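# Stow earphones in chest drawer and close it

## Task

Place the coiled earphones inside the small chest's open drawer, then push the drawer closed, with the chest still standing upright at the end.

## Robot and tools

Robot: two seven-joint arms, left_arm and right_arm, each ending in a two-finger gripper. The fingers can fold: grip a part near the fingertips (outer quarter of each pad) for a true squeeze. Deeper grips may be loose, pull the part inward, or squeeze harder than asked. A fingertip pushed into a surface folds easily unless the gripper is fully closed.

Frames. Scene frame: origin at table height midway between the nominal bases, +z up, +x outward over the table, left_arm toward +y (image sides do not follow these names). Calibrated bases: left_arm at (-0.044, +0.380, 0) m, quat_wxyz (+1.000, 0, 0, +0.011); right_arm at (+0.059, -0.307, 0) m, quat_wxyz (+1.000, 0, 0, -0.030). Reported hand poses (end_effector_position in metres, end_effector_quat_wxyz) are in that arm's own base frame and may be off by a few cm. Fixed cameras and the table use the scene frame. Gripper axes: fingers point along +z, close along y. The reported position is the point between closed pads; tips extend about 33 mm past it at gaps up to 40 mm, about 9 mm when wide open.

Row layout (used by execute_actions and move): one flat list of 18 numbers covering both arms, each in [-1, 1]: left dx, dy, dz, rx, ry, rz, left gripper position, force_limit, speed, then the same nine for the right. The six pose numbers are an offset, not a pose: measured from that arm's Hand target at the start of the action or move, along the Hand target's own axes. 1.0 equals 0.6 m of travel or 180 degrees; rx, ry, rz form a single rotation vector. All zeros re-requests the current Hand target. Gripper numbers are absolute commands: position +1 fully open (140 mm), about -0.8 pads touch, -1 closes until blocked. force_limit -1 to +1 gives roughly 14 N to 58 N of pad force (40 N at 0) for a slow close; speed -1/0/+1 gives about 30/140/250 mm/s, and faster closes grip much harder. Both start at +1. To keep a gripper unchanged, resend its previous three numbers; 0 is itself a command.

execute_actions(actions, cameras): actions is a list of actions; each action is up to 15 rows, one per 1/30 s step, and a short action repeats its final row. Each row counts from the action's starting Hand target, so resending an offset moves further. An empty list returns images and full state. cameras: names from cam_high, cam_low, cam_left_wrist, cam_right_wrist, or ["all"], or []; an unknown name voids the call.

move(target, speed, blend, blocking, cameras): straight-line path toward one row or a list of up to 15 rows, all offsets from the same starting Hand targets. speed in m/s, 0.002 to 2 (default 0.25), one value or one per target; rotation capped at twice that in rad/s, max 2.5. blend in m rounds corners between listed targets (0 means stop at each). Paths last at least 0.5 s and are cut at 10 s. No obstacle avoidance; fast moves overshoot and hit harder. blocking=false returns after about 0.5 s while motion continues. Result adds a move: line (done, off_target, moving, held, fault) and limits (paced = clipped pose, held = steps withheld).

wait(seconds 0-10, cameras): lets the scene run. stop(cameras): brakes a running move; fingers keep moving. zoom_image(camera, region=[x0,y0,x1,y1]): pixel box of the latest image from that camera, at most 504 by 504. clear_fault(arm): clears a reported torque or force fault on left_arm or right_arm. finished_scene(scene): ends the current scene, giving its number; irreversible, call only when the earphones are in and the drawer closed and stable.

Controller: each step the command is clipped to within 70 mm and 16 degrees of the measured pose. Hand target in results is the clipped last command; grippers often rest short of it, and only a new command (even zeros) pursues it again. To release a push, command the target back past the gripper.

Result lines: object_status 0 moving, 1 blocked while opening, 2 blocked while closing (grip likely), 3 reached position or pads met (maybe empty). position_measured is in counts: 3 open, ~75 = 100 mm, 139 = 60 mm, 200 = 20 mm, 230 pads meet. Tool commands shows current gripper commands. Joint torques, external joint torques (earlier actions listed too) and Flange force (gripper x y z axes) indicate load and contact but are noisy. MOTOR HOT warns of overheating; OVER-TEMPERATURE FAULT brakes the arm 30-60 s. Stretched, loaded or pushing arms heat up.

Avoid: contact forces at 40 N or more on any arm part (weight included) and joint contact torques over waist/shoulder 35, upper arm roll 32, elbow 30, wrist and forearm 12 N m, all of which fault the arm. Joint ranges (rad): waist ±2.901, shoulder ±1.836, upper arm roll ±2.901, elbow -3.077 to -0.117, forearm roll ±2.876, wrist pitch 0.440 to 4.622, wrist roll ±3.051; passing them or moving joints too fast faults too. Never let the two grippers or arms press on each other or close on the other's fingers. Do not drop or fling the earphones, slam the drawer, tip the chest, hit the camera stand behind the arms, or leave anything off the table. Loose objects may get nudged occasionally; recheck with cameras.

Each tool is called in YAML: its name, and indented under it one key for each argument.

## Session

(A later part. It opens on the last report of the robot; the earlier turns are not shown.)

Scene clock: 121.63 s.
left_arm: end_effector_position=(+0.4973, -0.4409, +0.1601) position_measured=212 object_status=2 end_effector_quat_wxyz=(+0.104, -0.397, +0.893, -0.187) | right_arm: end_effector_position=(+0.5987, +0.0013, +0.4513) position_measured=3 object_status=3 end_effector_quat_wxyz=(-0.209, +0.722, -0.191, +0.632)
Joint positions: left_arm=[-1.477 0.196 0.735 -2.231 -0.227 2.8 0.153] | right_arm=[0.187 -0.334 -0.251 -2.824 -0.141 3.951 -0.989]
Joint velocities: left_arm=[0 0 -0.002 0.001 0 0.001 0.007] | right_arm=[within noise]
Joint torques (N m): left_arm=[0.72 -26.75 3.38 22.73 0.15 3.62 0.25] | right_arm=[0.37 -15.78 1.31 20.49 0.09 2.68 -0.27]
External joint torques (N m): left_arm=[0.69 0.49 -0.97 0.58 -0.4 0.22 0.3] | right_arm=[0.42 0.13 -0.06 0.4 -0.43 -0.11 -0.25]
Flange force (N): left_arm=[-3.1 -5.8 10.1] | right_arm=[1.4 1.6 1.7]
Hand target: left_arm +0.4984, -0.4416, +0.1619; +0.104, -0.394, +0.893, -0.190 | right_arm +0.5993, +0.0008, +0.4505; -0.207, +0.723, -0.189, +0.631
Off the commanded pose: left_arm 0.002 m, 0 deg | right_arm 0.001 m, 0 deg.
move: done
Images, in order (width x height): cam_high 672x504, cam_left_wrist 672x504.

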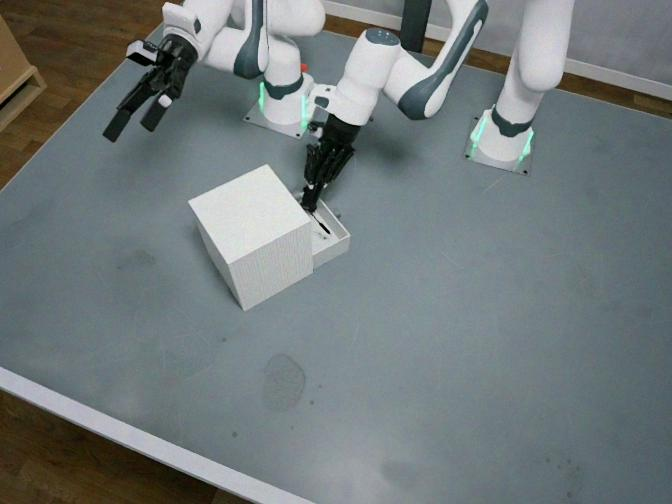

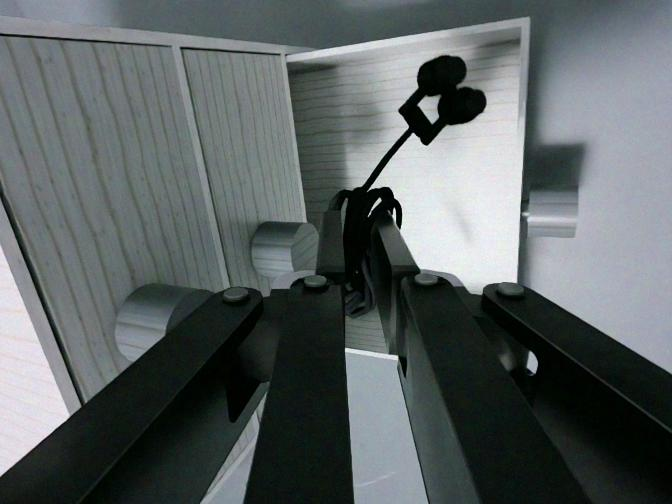

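move:
  target: [0.0042,0.0492,0.1057,0,0,0,-1,-1,-1,0,0,0,0,0,0,1,1,1]
  speed: 0.06
  cameras: ["cam_left_wrist", "cam_high"]

zoom_image:
  camera: "cam_high"
  region: [270, 170, 360, 275]

Scene clock: 128.50 s.
left_arm: end_effector_position=(+0.4976, -0.4416, +0.0907) position_measured=212 object_status=2 end_effector_quat_wxyz=(+0.103, -0.398, +0.892, -0.189) | right_arm: end_effector_position=(+0.5987, +0.0013, +0.4513) position_measured=3 object_status=3 end_effector_quat_wxyz=(-0.209, +0.722, -0.191, +0.632)
Joint positions: left_arm=[-1.267 0.328 0.493 -2.243 -0.417 2.947 0.294] | right_arm=[0.187 -0.334 -0.251 -2.824 -0.141 3.951 -0.989]
Joint velocities: left_arm=[0.001 0 -0.001 -0.001 0 0.002 0.008] | right_arm=[within noise]
Joint torques (N m): left_arm=[0.84 -32.87 4.22 20 0.58 3.61 0.33] | right_arm=[0.32 -15.8 1.26 20.46 0.07 2.69 -0.32]
External joint torques (N m): left_arm=[1.02 0.65 -0.84 0.3 -0.03 0.28 0.37] | right_arm=[0.32 0.28 -0.17 0.23 -0.43 -0.13 -0.29]
Flange force (N): left_arm=[-4.7 -0.9 9.4] | right_arm=[1.2 2.2 1.7]
Hand target: left_arm +0.4985, -0.4416, +0.0919; +0.104, -0.394, +0.893, -0.190 | right_arm +0.5993, +0.0008, +0.4505; -0.207, +0.723, -0.189, +0.631
Off the commanded pose: left_arm 0.001 m, 1 deg | right_arm 0.001 m, 0 deg.
move: done
Images, in order (width x height): cam_high 672x504, cam_left_wrist 672x504.

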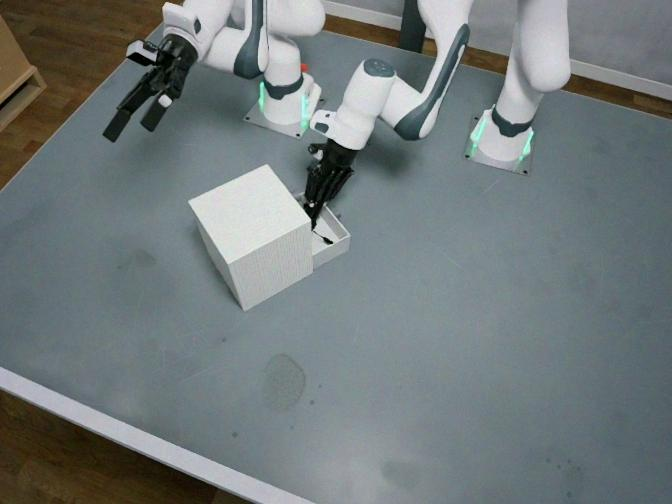

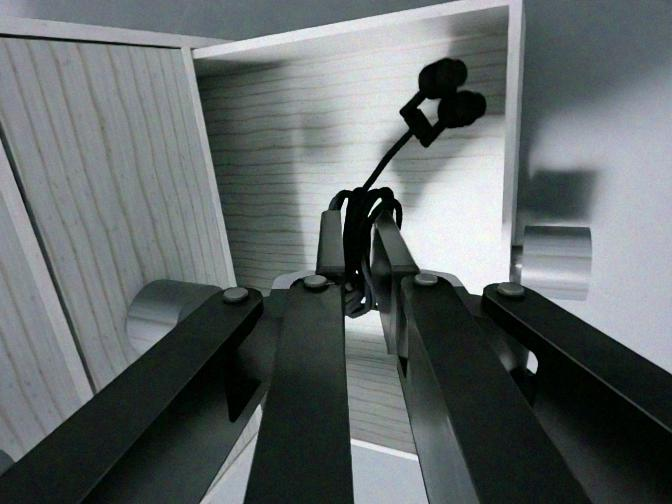

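Scaled by 4.800 from the camera's 672x504 image, which has a finer 960x720 frame.

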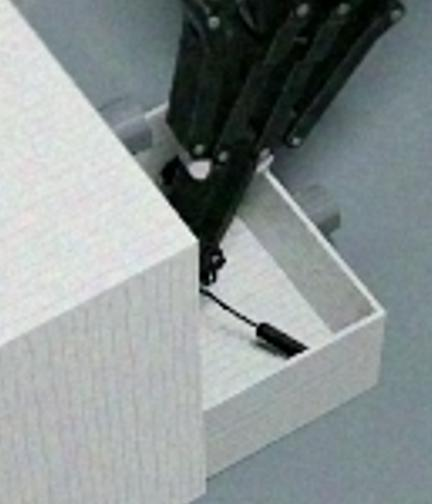

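zoom_image:
  camera: "cam_high"
  region: [305, 220, 355, 265]

zoom_image:
  camera: "cam_left_wrist"
  region: [180, 0, 540, 360]

Scaled by 10.080 from the camera's 672x504 image, which has a finer 960x720 frame.

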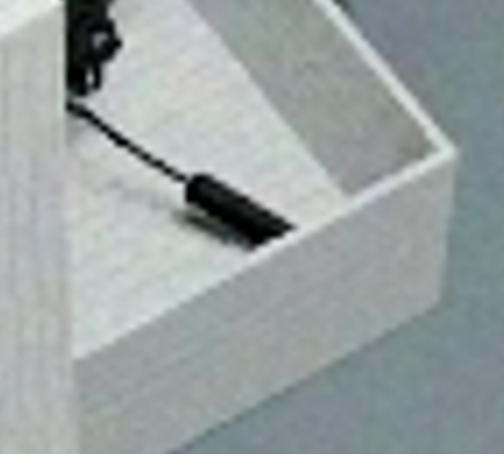

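Scaled by 1.400 from the camera's 672x504 image, which has a finer 960x720 frame.

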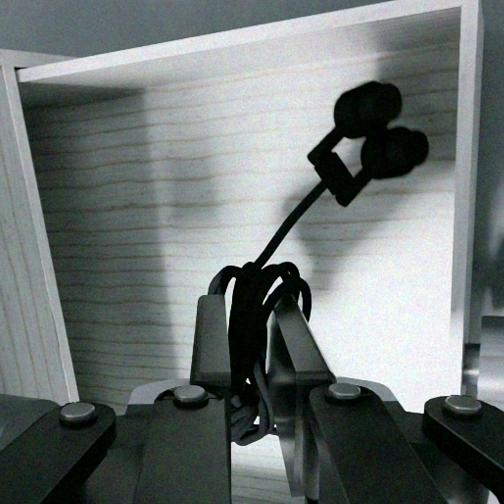

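move:
  target: [0.0153,-0.0085,0.0365,0,0,0.0833,-1,-1,-1,0,0,0,0,0,0,1,1,1]
  speed: 0.05
  cameras: ["cam_left_wrist", "cam_high"]

zoom_image:
  camera: "cam_high"
  region: [290, 190, 355, 265]

zoom_image:
  camera: "cam_left_wrist"
  region: [180, 0, 600, 360]

Scene clock: 138.83 s.
left_arm: end_effector_position=(+0.5017, -0.4564, +0.0727) position_measured=212 object_status=2 end_effector_quat_wxyz=(+0.126, -0.280, +0.936, -0.174) | right_arm: end_effector_position=(+0.5987, +0.0013, +0.4513) position_measured=3 object_status=3 end_effector_quat_wxyz=(-0.209, +0.722, -0.191, +0.632)
Joint positions: left_arm=[-1.13 0.378 0.349 -2.201 -0.329 2.978 0.472] | right_arm=[0.187 -0.334 -0.251 -2.824 -0.141 3.951 -0.989]
Joint velocities: left_arm=[0.001 0 -0.001 -0.001 0.001 0 0.006] | right_arm=[within noise]
Joint torques (N m): left_arm=[0.85 -35.49 3.38 20.52 0.95 3.57 0.26] | right_arm=[0.33 -15.84 1.23 20.48 0.08 2.69 -0.34]
External joint torques (N m): left_arm=[1.03 1.63 -1 0.89 0.4 0.21 0.31] | right_arm=[0.39 0.23 -0.13 0.32 -0.44 -0.13 -0.31]
Flange force (N): left_arm=[-5.1 -2.7 10.8] | right_arm=[1.3 1.9 1.7]
Hand target: left_arm +0.5031, -0.4572, +0.0739; +0.128, -0.274, +0.937, -0.175 | right_arm +0.5993, +0.0008, +0.4505; -0.207, +0.723, -0.189, +0.631
Off the commanded pose: left_arm 0.002 m, 1 deg | right_arm 0.001 m, 0 deg.
move: done
Images, in order (width x height): cam_high 672x504, cam_left_wrist 672x504.

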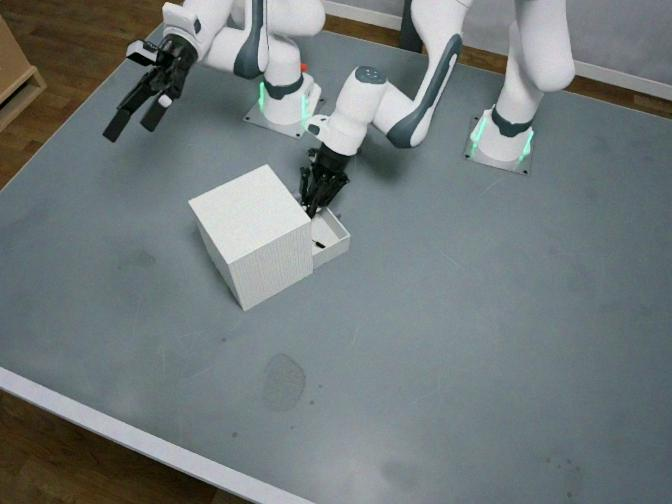

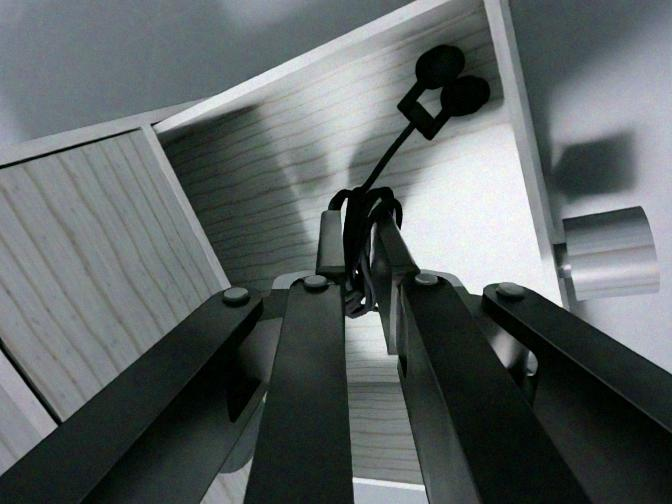

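Scaled by 6.720 from the camera's 672x504 image, which has a finer 960x720 frame.

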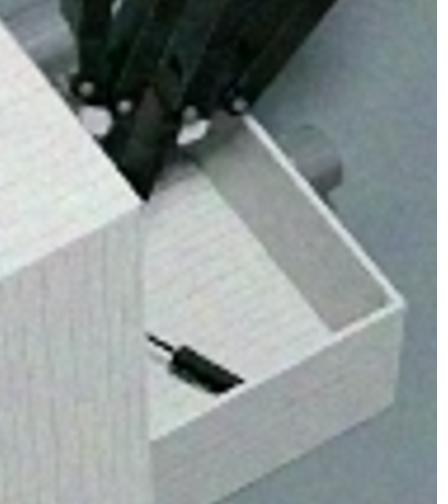

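Scaled by 1.200 from the camera's 672x504 image, which has a finer 960x720 frame.

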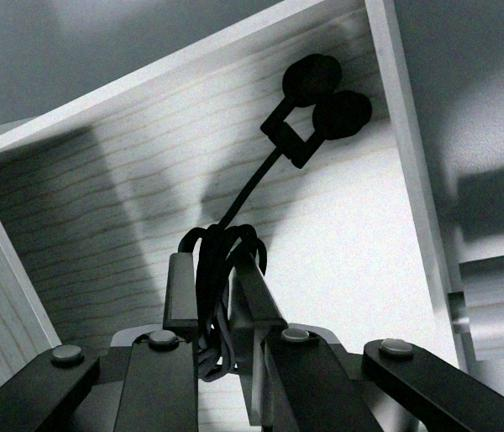

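move:
  target: [0.0012,0.0033,0.0076,0,0,0,-1,-1,-1,0,0,0,0,0,0,1,1,1]
  speed: 0.03

execute_actions:
  actions:
    - [[0,0,0,0,0,0,-0.45,-1,-1,0,0,0,0,0,0,1,1,1]]
  cameras: ["cam_left_wrist"]

Scene clock: 141.47 s.
left_arm: end_effector_position=(+0.5016, -0.4565, +0.0678) position_measured=212 object_status=2 end_effector_quat_wxyz=(+0.126, -0.278, +0.936, -0.174) | right_arm: end_effector_position=(+0.5987, +0.0013, +0.4513) position_measured=3 object_status=3 end_effector_quat_wxyz=(-0.209, +0.722, -0.191, +0.632)
Joint positions: left_arm=[-1.115 0.387 0.333 -2.2 -0.329 2.988 0.477] | right_arm=[0.187 -0.334 -0.251 -2.824 -0.141 3.951 -0.989]
Joint velocities: left_arm=[0.002 0 -0.003 0.001 0 0.004 0] | right_arm=[within noise]
Joint torques (N m): left_arm=[1.25 -35.58 3.35 20.44 0.51 3.61 0.29] | right_arm=[0.31 -15.82 1.23 20.43 0.08 2.68 -0.33]
External joint torques (N m): left_arm=[1.37 1.89 -1.02 0.97 -0.02 0.26 0.33] | right_arm=[0.34 0.2 -0.16 0.26 -0.44 -0.13 -0.3]
Flange force (N): left_arm=[-6.5 -2.2 13.2] | right_arm=[1.3 2.0 1.5]
Hand target: left_arm +0.5031, -0.4572, +0.0688; +0.128, -0.274, +0.937, -0.175 | right_arm +0.5993, +0.0008, +0.4505; -0.207, +0.723, -0.189, +0.631
Off the commanded pose: left_arm 0.002 m, 0 deg | right_arm 0.001 m, 0 deg.
move: done

Scene clock: 142.23 s.
left_arm: end_effector_position=(+0.5017, -0.4565, +0.0679) position_measured=186 object_status=0 end_effector_quat_wxyz=(+0.126, -0.278, +0.936, -0.174) | right_arm: end_effector_position=(+0.5987, +0.0013, +0.4513) position_measured=3 object_status=3 end_effector_quat_wxyz=(-0.209, +0.722, -0.191, +0.632)
Joint positions: left_arm=[-1.114 0.387 0.332 -2.2 -0.329 2.989 0.477] | right_arm=[0.187 -0.334 -0.251 -2.824 -0.141 3.951 -0.989]
Joint torques (N m): left_arm=[0.77 -35.68 3.35 20.29 0.56 3.57 0.2] | right_arm=[0.33 -15.81 1.26 20.47 0.07 2.68 -0.36]
External joint torques (N m): left_arm=[0.8 1.79 -1.08 0.82 0.02 0.21 0.24] | right_arm=[0.37 0.29 -0.14 0.27 -0.43 -0.14 -0.33]
Flange force (N): left_arm=[-4.7 -2.3 11.3] | right_arm=[1.2 2.0 1.8]
Hand target: left_arm +0.5031, -0.4572, +0.0688; +0.128, -0.274, +0.937, -0.175 | right_arm +0.5993, +0.0008, +0.4505; -0.207, +0.723, -0.189, +0.631
Off the commanded pose: left_arm 0.002 m, 0 deg | right_arm 0.001 m, 0 deg.
Images, in order (width x height): cam_left_wrist 672x504.

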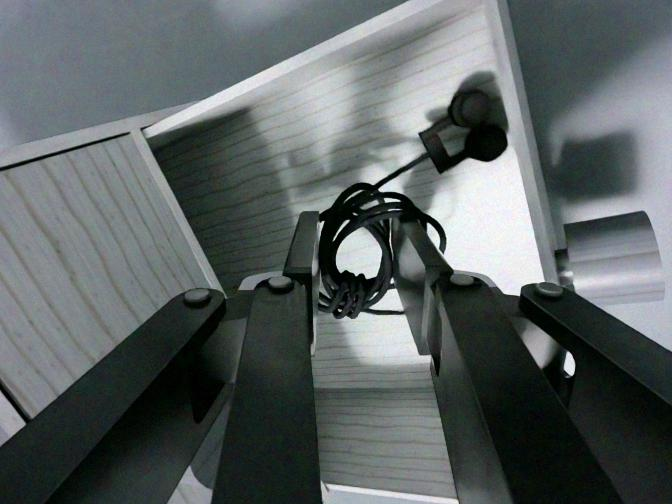

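execute_actions:
  actions:
    - [[0,0,0,0,0,0,-0.3,-1,-1,0,0,0,0,0,0,1,1,1]]
  cameras: ["cam_left_wrist"]

Scene clock: 143.47 s.
left_arm: end_effector_position=(+0.5018, -0.4565, +0.0679) position_measured=167 object_status=3 end_effector_quat_wxyz=(+0.126, -0.278, +0.936, -0.174) | right_arm: end_effector_position=(+0.5987, +0.0013, +0.4513) position_measured=3 object_status=3 end_effector_quat_wxyz=(-0.209, +0.722, -0.191, +0.632)
Joint positions: left_arm=[-1.114 0.387 0.332 -2.2 -0.329 2.989 0.477] | right_arm=[0.187 -0.334 -0.251 -2.824 -0.141 3.951 -0.989]
Joint torques (N m): left_arm=[0.76 -35.66 3.4 20.29 0.57 3.55 0.25] | right_arm=[0.32 -15.79 1.28 20.47 0.07 2.68 -0.32]
External joint torques (N m): left_arm=[0.85 1.76 -0.98 0.85 0.04 0.2 0.3] | right_arm=[0.35 0.33 -0.13 0.27 -0.43 -0.14 -0.29]
Flange force (N): left_arm=[-4.8 -2.4 11.2] | right_arm=[1.1 2.1 1.9]
Hand target: left_arm +0.5031, -0.4572, +0.0688; +0.128, -0.274, +0.937, -0.175 | right_arm +0.5993, +0.0008, +0.4505; -0.207, +0.723, -0.189, +0.631
Off the commanded pose: left_arm 0.002 m, 0 deg | right_arm 0.001 m, 0 deg.
Images, in order (width x height): cam_left_wrist 672x504.

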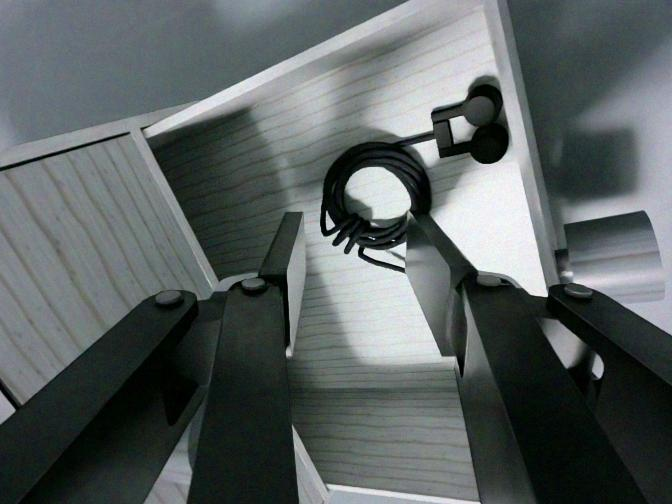

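move:
  target: [0,0,-0.07,0,0,0,-0.3,-1,-1,0,0,0,0,0,0,1,1,1]
  speed: 0.05
  cameras: ["cam_left_wrist", "cam_high"]

zoom_image:
  camera: "cam_high"
  region: [290, 190, 355, 265]

Scene clock: 146.40 s.
left_arm: end_effector_position=(+0.4902, -0.4469, +0.1077) position_measured=167 object_status=3 end_effector_quat_wxyz=(+0.130, -0.271, +0.938, -0.176) | right_arm: end_effector_position=(+0.5987, +0.0013, +0.4513) position_measured=3 object_status=3 end_effector_quat_wxyz=(-0.209, +0.722, -0.191, +0.632)
Joint positions: left_arm=[-1.236 0.272 0.461 -2.264 -0.259 2.94 0.436] | right_arm=[0.187 -0.334 -0.251 -2.824 -0.141 3.951 -0.989]
Joint velocities: left_arm=[0 0 0.002 0 -0.001 -0.002 -0.006] | right_arm=[within noise]
Joint torques (N m): left_arm=[-0.26 -31.83 3.63 20.54 0.47 3.18 -0.18] | right_arm=[0.34 -15.81 1.33 20.49 0.07 2.67 -0.37]
External joint torques (N m): left_arm=[-0.24 1.39 -0.43 0.08 -0.04 -0.21 -0.13] | right_arm=[0.39 0.26 -0.05 0.27 -0.45 -0.14 -0.34]
Flange force (N): left_arm=[0.2 -2.7 4.3] | right_arm=[1.1 1.6 1.6]
Hand target: left_arm +0.4890, -0.4464, +0.1069; +0.128, -0.274, +0.937, -0.175 | right_arm +0.5993, +0.0008, +0.4505; -0.207, +0.723, -0.189, +0.631
Off the commanded pose: left_arm 0.002 m, 0 deg | right_arm 0.001 m, 0 deg.
move: done
Images, in order (width x height): cam_high 672x504, cam_left_wrist 672x504.

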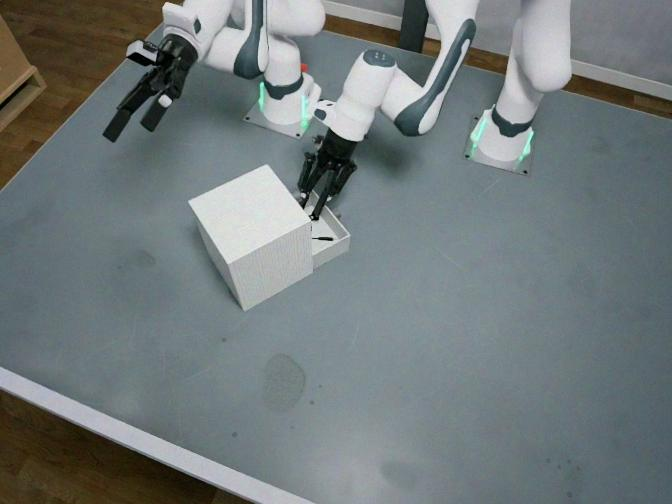

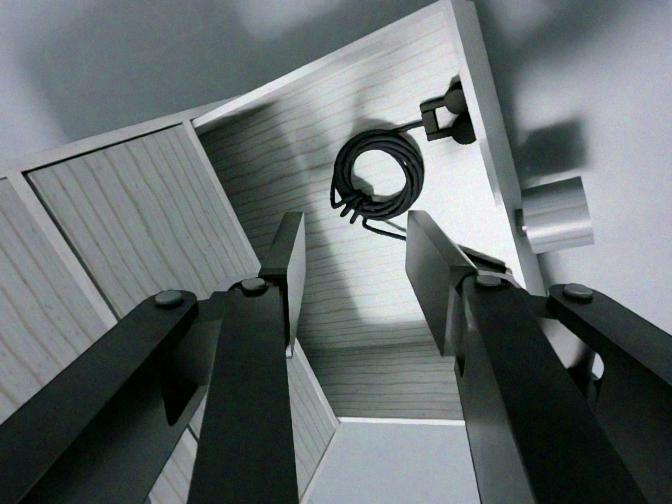

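Scaled by 6.720 from the camera's 672x504 image, which has a finer 960x720 frame.

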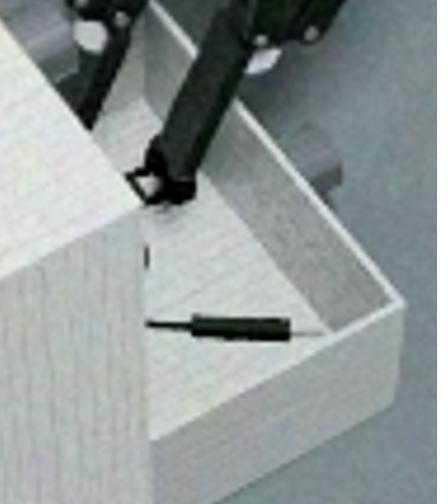

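move:
  target:
    - [0,0,-0.1667,0,0,0,-0.3,-1,-1,0,0,0,0,0,0,1,1,1]
    - [0.0297,0.1762,-0.1492,0.1065,0.0740,-0.6042,-1,-1,0,0,0,0,0,0,0,1,1,1]
  speed: [0.12,0.25]
  blend: [0.02,0]
  cameras: ["cam_left_wrist", "cam_high"]

Scene clock: 159.40 s.
left_arm: end_effector_position=(+0.3952, -0.3495, +0.1433) position_measured=233 object_status=3 end_effector_quat_wxyz=(+0.121, +0.875, -0.297, +0.362) | right_arm: end_effector_position=(+0.5987, +0.0013, +0.4513) position_measured=3 object_status=3 end_effector_quat_wxyz=(-0.209, +0.722, -0.191, +0.632)
Joint positions: left_arm=[-1.729 -0.1 0.833 -2.92 -0.456 3.677 -1.291] | right_arm=[0.187 -0.334 -0.251 -2.824 -0.141 3.951 -0.989]
Joint velocities: left_arm=[-0.003 0.002 0.005 0.001 0.002 0.002 -0.005] | right_arm=[within noise]
Joint torques (N m): left_arm=[-0.25 -9.79 -1.93 14.76 1.22 3.81 -0.05] | right_arm=[0.31 -15.79 1.31 20.55 0.09 2.69 -0.35]
External joint torques (N m): left_arm=[-0.18 1.16 -0.12 -0.04 0.32 0.17 -0.07] | right_arm=[0.33 0.3 -0.11 0.33 -0.41 -0.13 -0.32]
Flange force (N): left_arm=[0.0 0.0 0.0] | right_arm=[1.1 1.8 2.0]
Hand target: left_arm +0.3948, -0.3499, +0.1434; +0.122, +0.875, -0.296, +0.363 | right_arm +0.5993, +0.0008, +0.4505; -0.207, +0.723, -0.189, +0.631
Off the commanded pose: left_arm 0.001 m, 0 deg | right_arm 0.001 m, 0 deg.
move: done
Images, in order (width x height): cam_high 672x504, cam_left_wrist 672x504.

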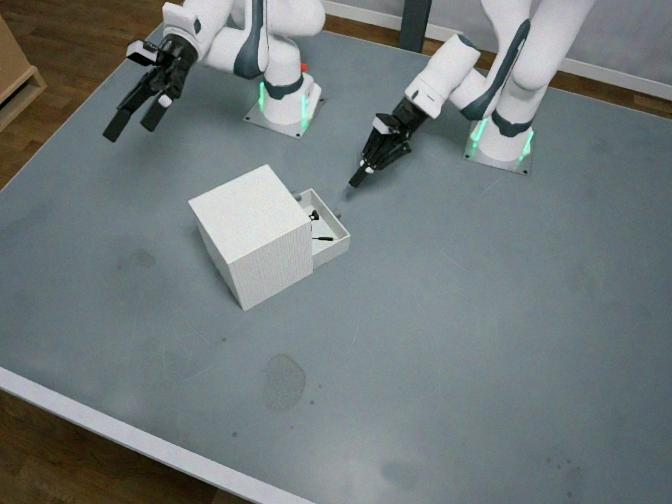

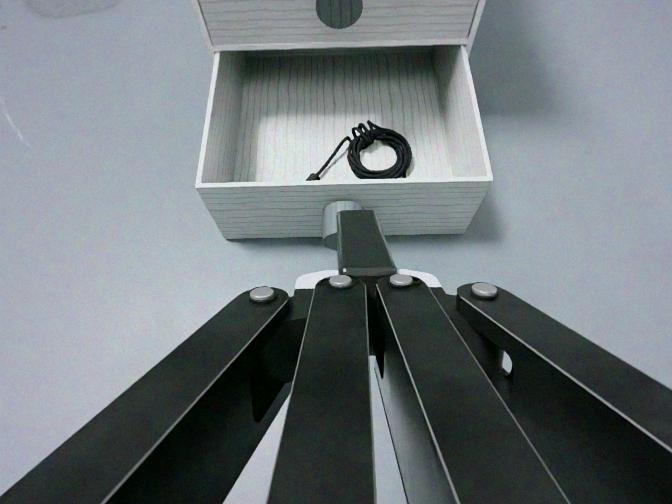

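zoom_image:
  camera: "cam_left_wrist"
  region: [180, 0, 510, 250]

zoom_image:
  camera: "cam_high"
  region: [280, 180, 370, 275]

Scaled by 1.527 from the camera's 672x504 image, which has a finer 960x720 frame.

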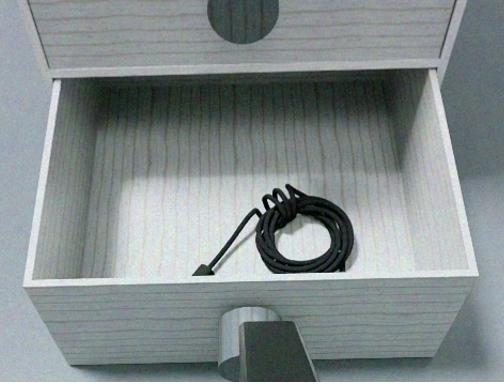

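Scaled by 5.305 from the camera's 672x504 image, which has a finer 960x720 frame.

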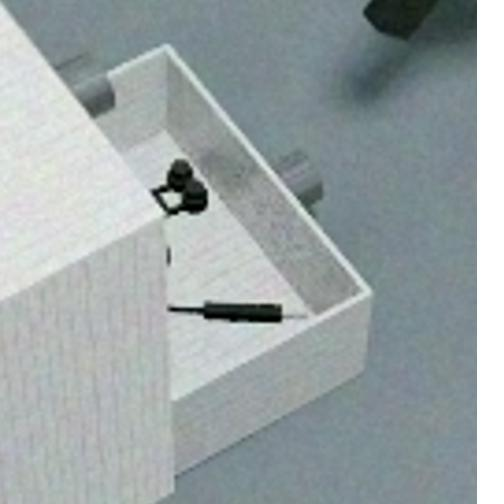

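move:
  target:
    - [-0.0943,-0.0067,0.0943,0,0,0,-1,-1,0,0,0,0,0,0,0,1,1,1]
    - [-0.0567,-0.0067,0.132,0,0,0,-1,-1,0,0,0,0,0,0,0,1,1,1]
  speed: [0.12,0.06]
  blend: [0.01,0]
  cameras: ["cam_left_wrist", "cam_high"]

Scene clock: 164.57 s.
left_arm: end_effector_position=(+0.4222, -0.3646, +0.0620) position_measured=233 object_status=3 end_effector_quat_wxyz=(+0.119, +0.875, -0.299, +0.362) | right_arm: end_effector_position=(+0.5987, +0.0013, +0.4513) position_measured=3 object_status=3 end_effector_quat_wxyz=(-0.209, +0.722, -0.191, +0.632)
Joint positions: left_arm=[-1.284 0.365 0.547 -2.793 0.073 3.885 -1.83] | right_arm=[0.187 -0.334 -0.251 -2.824 -0.141 3.951 -0.989]
Joint velocities: left_arm=[0 0 0 -0.001 0.001 0.002 -0.006] | right_arm=[within noise]
Joint torques (N m): left_arm=[0.62 -24.21 4.07 10.85 -0.64 3.81 0.02] | right_arm=[0.39 -15.82 1.31 20.51 0.07 2.69 -0.33]
External joint torques (N m): left_arm=[0.74 1.01 -0.53 0.7 0.02 0.2 0] | right_arm=[0.39 0.35 -0.12 0.24 -0.43 -0.14 -0.3]
Flange force (N): left_arm=[-2.8 -2.1 8.1] | right_arm=[1.0 2.0 1.9]
Hand target: left_arm +0.4226, -0.3661, +0.0633; +0.122, +0.875, -0.296, +0.363 | right_arm +0.5993, +0.0008, +0.4505; -0.207, +0.723, -0.189, +0.631
Off the commanded pose: left_arm 0.002 m, 1 deg | right_arm 0.001 m, 0 deg.
move: done
Images, in order (width x height): cam_high 672x504, cam_left_wrist 672x504.

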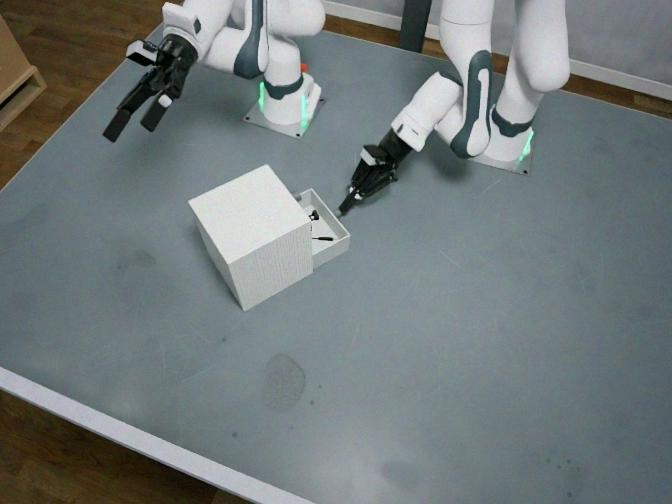

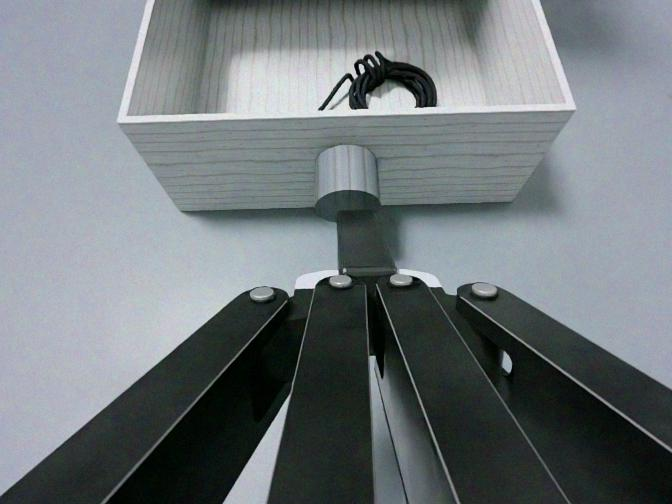

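zoom_image:
  camera: "cam_left_wrist"
  region: [280, 120, 430, 290]

zoom_image:
  camera: "cam_high"
  region: [300, 150, 390, 250]

Scaled by 2.965 from the camera's 672x504 image, which has a finer 960x720 frame.

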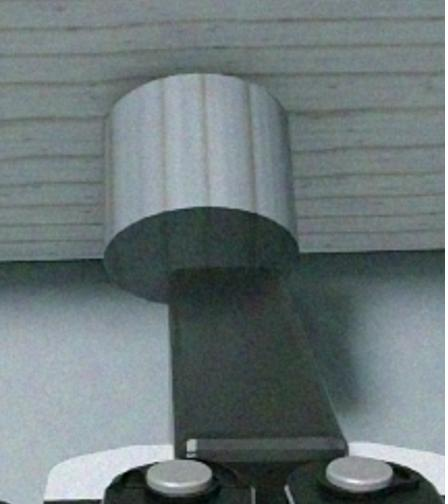

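Scaled by 5.040 from the camera's 672x504 image, which has a finer 960x720 frame.

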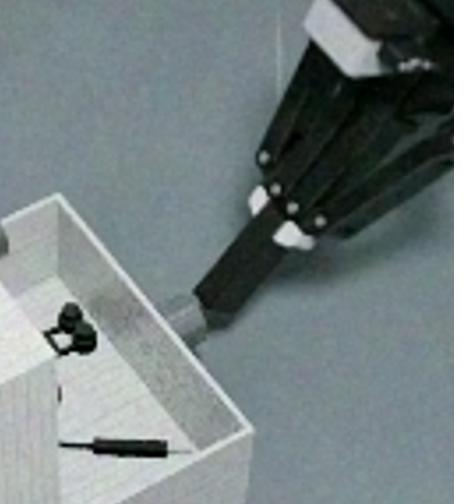

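move:
  target: [0.0713,-0.005,0.0713,0,0,0,-1,-1,0,0,0,0,0,0,0,1,1,1]
  speed: 0.05
  cameras: ["cam_left_wrist", "cam_high"]

Scene clock: 169.03 s.
left_arm: end_effector_position=(+0.4727, -0.4003, +0.0644) position_measured=233 object_status=3 end_effector_quat_wxyz=(+0.121, +0.874, -0.298, +0.364) | right_arm: end_effector_position=(+0.5987, +0.0013, +0.4513) position_measured=3 object_status=3 end_effector_quat_wxyz=(-0.209, +0.722, -0.191, +0.632)
Joint positions: left_arm=[-1.179 0.429 0.486 -2.61 0.135 3.787 -1.868] | right_arm=[0.187 -0.334 -0.251 -2.824 -0.141 3.951 -0.989]
Joint velocities: left_arm=[0 -0.001 -0.001 0.001 0 -0.004 -0.001] | right_arm=[within noise]
Joint torques (N m): left_arm=[0.96 -28.46 4.48 13.28 -0.56 3.45 -0.09] | right_arm=[0.31 -15.8 1.32 20.5 0.08 2.68 -0.34]
External joint torques (N m): left_arm=[0.9 1.8 -1.04 0.71 0.13 -0.17 -0.11] | right_arm=[0.37 0.27 -0.06 0.28 -0.44 -0.14 -0.31]
Flange force (N): left_arm=[-1.5 -3.1 11.0] | right_arm=[1.1 1.7 1.7]
Hand target: left_arm +0.4725, -0.4004, +0.0633; +0.122, +0.875, -0.296, +0.363 | right_arm +0.5993, +0.0008, +0.4505; -0.207, +0.723, -0.189, +0.631
Off the commanded pose: left_arm 0.001 m, 0 deg | right_arm 0.001 m, 0 deg.
move: done
Images, in order (width x height): cam_high 672x504, cam_left_wrist 672x504.

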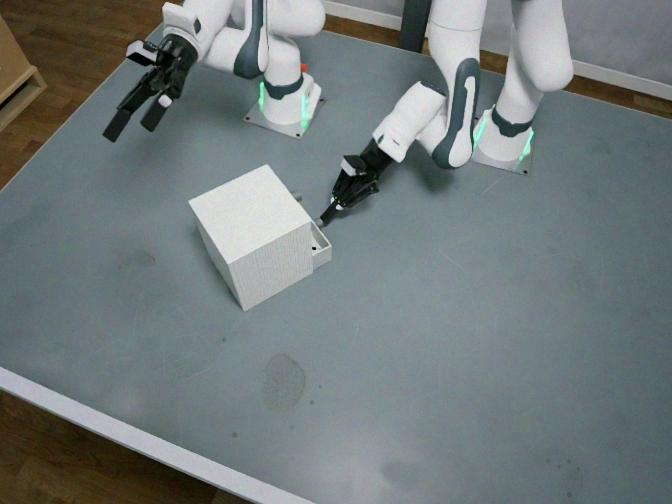

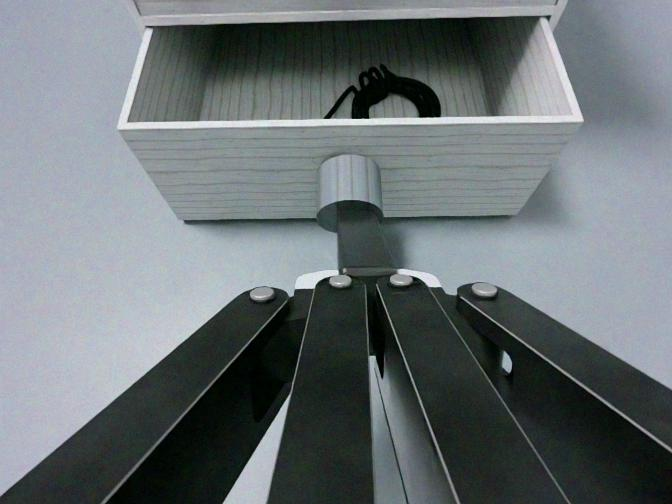

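move:
  target: [0.0589,0,0.0589,0,0,0,-1,-1,0,0,0,0,0,0,0,1,1,1]
  speed: 0.05
  cameras: ["cam_left_wrist", "cam_high"]

Scene clock: 171.37 s.
left_arm: end_effector_position=(+0.5122, -0.4308, +0.0643) position_measured=233 object_status=3 end_effector_quat_wxyz=(+0.122, +0.874, -0.298, +0.364) | right_arm: end_effector_position=(+0.5987, +0.0013, +0.4513) position_measured=3 object_status=3 end_effector_quat_wxyz=(-0.209, +0.722, -0.191, +0.632)
Joint positions: left_arm=[-1.089 0.488 0.42 -2.45 0.173 3.699 -1.892] | right_arm=[0.187 -0.334 -0.251 -2.824 -0.141 3.951 -0.989]
Joint velocities: left_arm=[0 0 0 0.001 -0.001 -0.005 0] | right_arm=[within noise]
Joint torques (N m): left_arm=[0.61 -32.61 4.31 15.01 -0.73 3.47 -0.04] | right_arm=[0.33 -15.82 1.35 20.49 0.08 2.69 -0.32]
External joint torques (N m): left_arm=[0.75 1.97 -1.32 0.64 -0.09 -0.12 -0.06] | right_arm=[0.43 0.29 0.03 0.27 -0.45 -0.13 -0.29]
Flange force (N): left_arm=[-0.5 -2.4 10.6] | right_arm=[0.9 1.5 1.8]
Hand target: left_arm +0.5123, -0.4307, +0.0633; +0.122, +0.875, -0.296, +0.363 | right_arm +0.5993, +0.0008, +0.4505; -0.207, +0.723, -0.189, +0.631
Off the commanded pose: left_arm 0.001 m, 0 deg | right_arm 0.001 m, 0 deg.
move: done
Images, in order (width x height): cam_high 672x504, cam_left_wrist 672x504.

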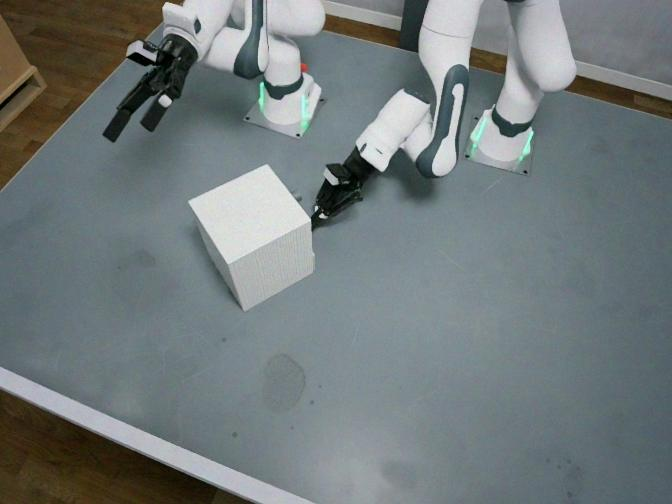

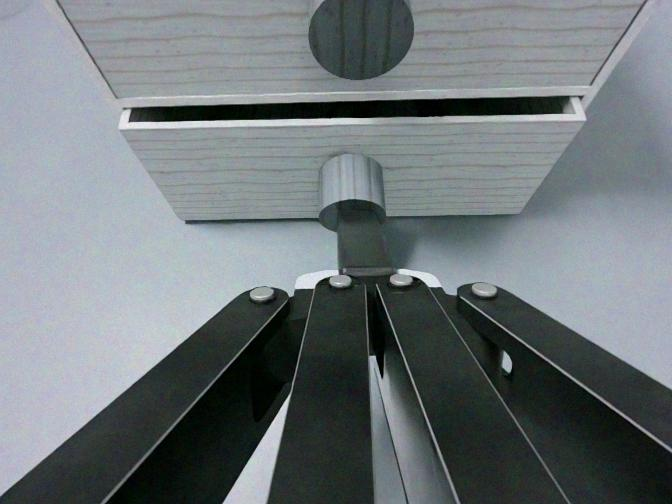

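move:
  target: [0.0184,0,0.0184,0,0,0,-1,-1,0,0,0,0,0,0,0,1,1,1]
  speed: 0.02
  cameras: ["cam_left_wrist", "cam_high"]

zoom_image:
  camera: "cam_left_wrist"
  region: [100, 60, 600, 240]

Scene clock: 173.70 s.
left_arm: end_effector_position=(+0.5239, -0.4401, +0.0642) position_measured=233 object_status=3 end_effector_quat_wxyz=(+0.122, +0.874, -0.297, +0.364) | right_arm: end_effector_position=(+0.5987, +0.0013, +0.4513) position_measured=3 object_status=3 end_effector_quat_wxyz=(-0.209, +0.722, -0.191, +0.632)
Joint positions: left_arm=[-1.054 0.506 0.389 -2.401 0.178 3.672 -1.893] | right_arm=[0.187 -0.334 -0.251 -2.824 -0.141 3.951 -0.989]
Joint torques (N m): left_arm=[1.19 -33.46 4.24 17.08 -0.81 3.24 0.04] | right_arm=[0.34 -15.79 1.26 20.53 0.08 2.69 -0.34]
External joint torques (N m): left_arm=[1.36 2.55 -1.27 2.17 -0.21 -0.35 0.02] | right_arm=[0.37 0.32 -0.15 0.28 -0.43 -0.14 -0.31]
Flange force (N): left_arm=[2.9 -4.0 17.3] | right_arm=[1.1 2.1 2.0]
Hand target: left_arm +0.5247, -0.4401, +0.0633; +0.122, +0.875, -0.296, +0.363 | right_arm +0.5993, +0.0008, +0.4505; -0.207, +0.723, -0.189, +0.631
Off the commanded pose: left_arm 0.001 m, 0 deg | right_arm 0.001 m, 0 deg.
move: done
Images, in order (width x height): cam_high 672x504, cam_left_wrist 672x504.

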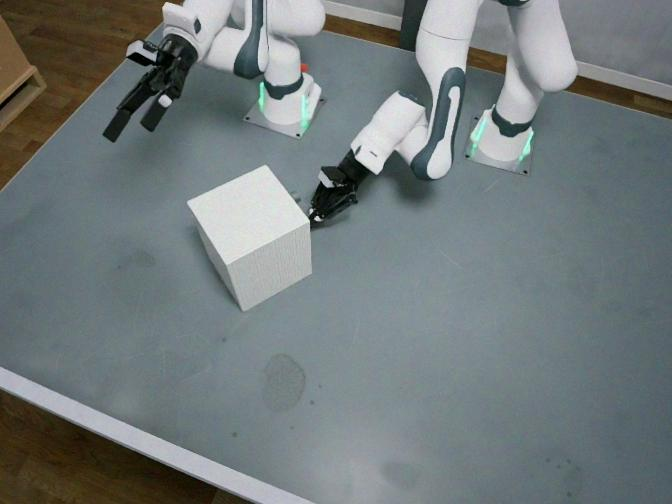

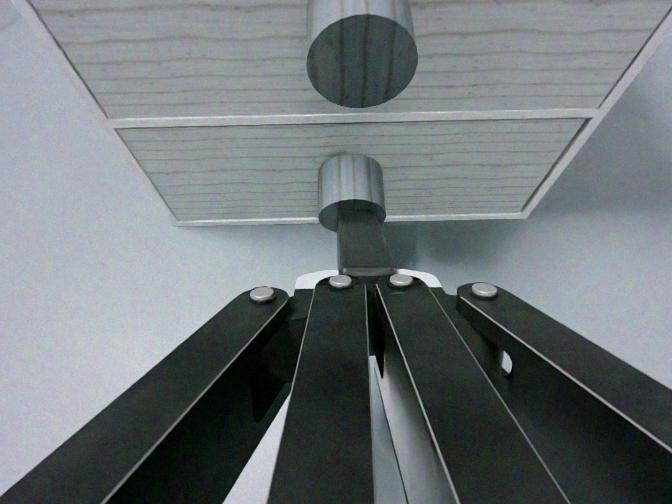

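Scaled by 1.008 from the camera's 672x504 image, which has a finer 960x720 frame.

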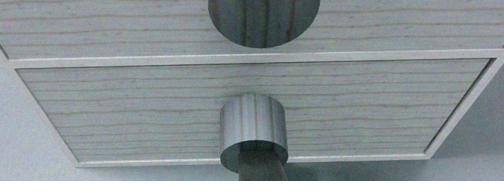

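move:
  target:
    - [-0.0471,0,-0.0471,0,0,0,-1,-1,0,0,0,0,0,0,0,1,1,1]
    - [-0.05,0,-0.23,0,0,0,-1,-1,0,0,0,0,0,0,0,1,1,1]
  speed: [0.06,0.15]
  blend: [0.015,0]
  cameras: ["cam_left_wrist", "cam_high"]

zoom_image:
  camera: "cam_left_wrist"
  region: [120, 0, 600, 260]

zoom_image:
  camera: "cam_high"
  region: [170, 130, 370, 330]

Scene clock: 177.87 s.
left_arm: end_effector_position=(+0.4301, -0.3674, +0.1389) position_measured=233 object_status=3 end_effector_quat_wxyz=(+0.124, +0.876, -0.293, +0.362) | right_arm: end_effector_position=(+0.5987, +0.0013, +0.4513) position_measured=3 object_status=3 end_effector_quat_wxyz=(-0.209, +0.722, -0.191, +0.632)
Joint positions: left_arm=[-1.327 0.033 0.55 -2.826 -0.159 3.64 -1.538] | right_arm=[0.187 -0.334 -0.251 -2.824 -0.141 3.951 -0.989]
Joint velocities: left_arm=[0.001 0 -0.002 0.001 0 0 0.006] | right_arm=[within noise]
Joint torques (N m): left_arm=[-0.09 -19.51 -0.16 16.11 -0.08 3.52 0.33] | right_arm=[0.33 -15.82 1.27 20.47 0.07 2.68 -0.33]
External joint torques (N m): left_arm=[-0.04 0.33 -0.56 0.79 -0.44 -0.18 0.3] | right_arm=[0.38 0.3 -0.1 0.29 -0.44 -0.14 -0.3]
Flange force (N): left_arm=[0.0 0.0 0.0] | right_arm=[1.1 1.9 1.9]
Hand target: left_arm +0.4302, -0.3681, +0.1397; +0.122, +0.875, -0.296, +0.363 | right_arm +0.5993, +0.0008, +0.4505; -0.207, +0.723, -0.189, +0.631
Off the commanded pose: left_arm 0.001 m, 0 deg | right_arm 0.001 m, 0 deg.
move: done
Images, in order (width x height): cam_high 672x504, cam_left_wrist 672x504.

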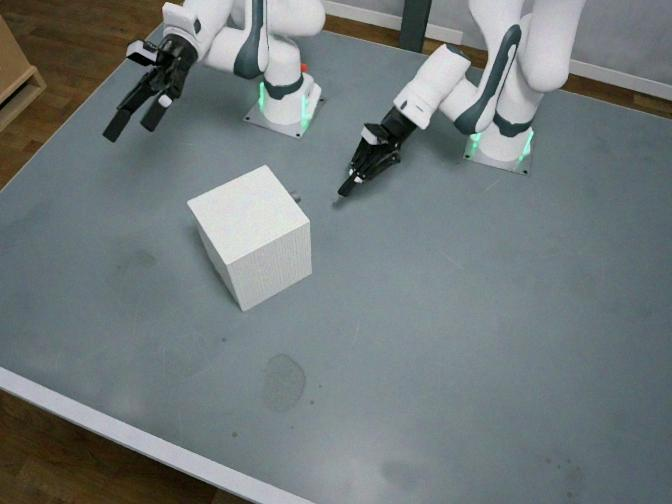

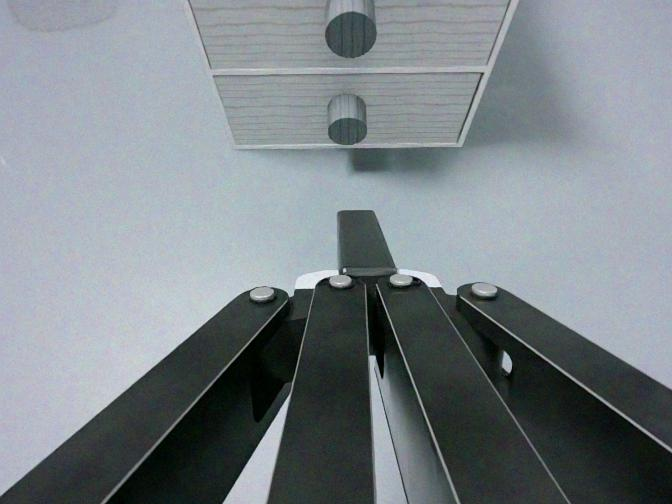

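Scaled by 1.050 from the camera's 672x504 image, which has a finer 960x720 frame.

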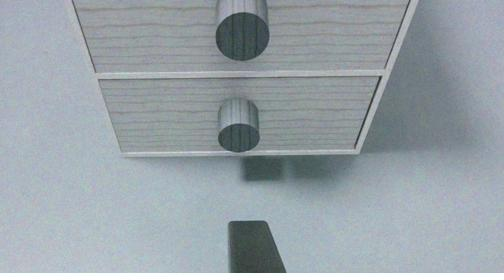

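Scaled by 2.520 from the camera's 672x504 image, which has a finer 960x720 frame.

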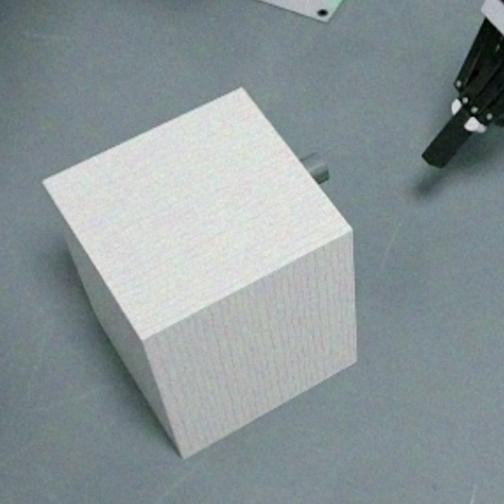

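finished_scene:
  scene: 2

The scene is finished: the task was done.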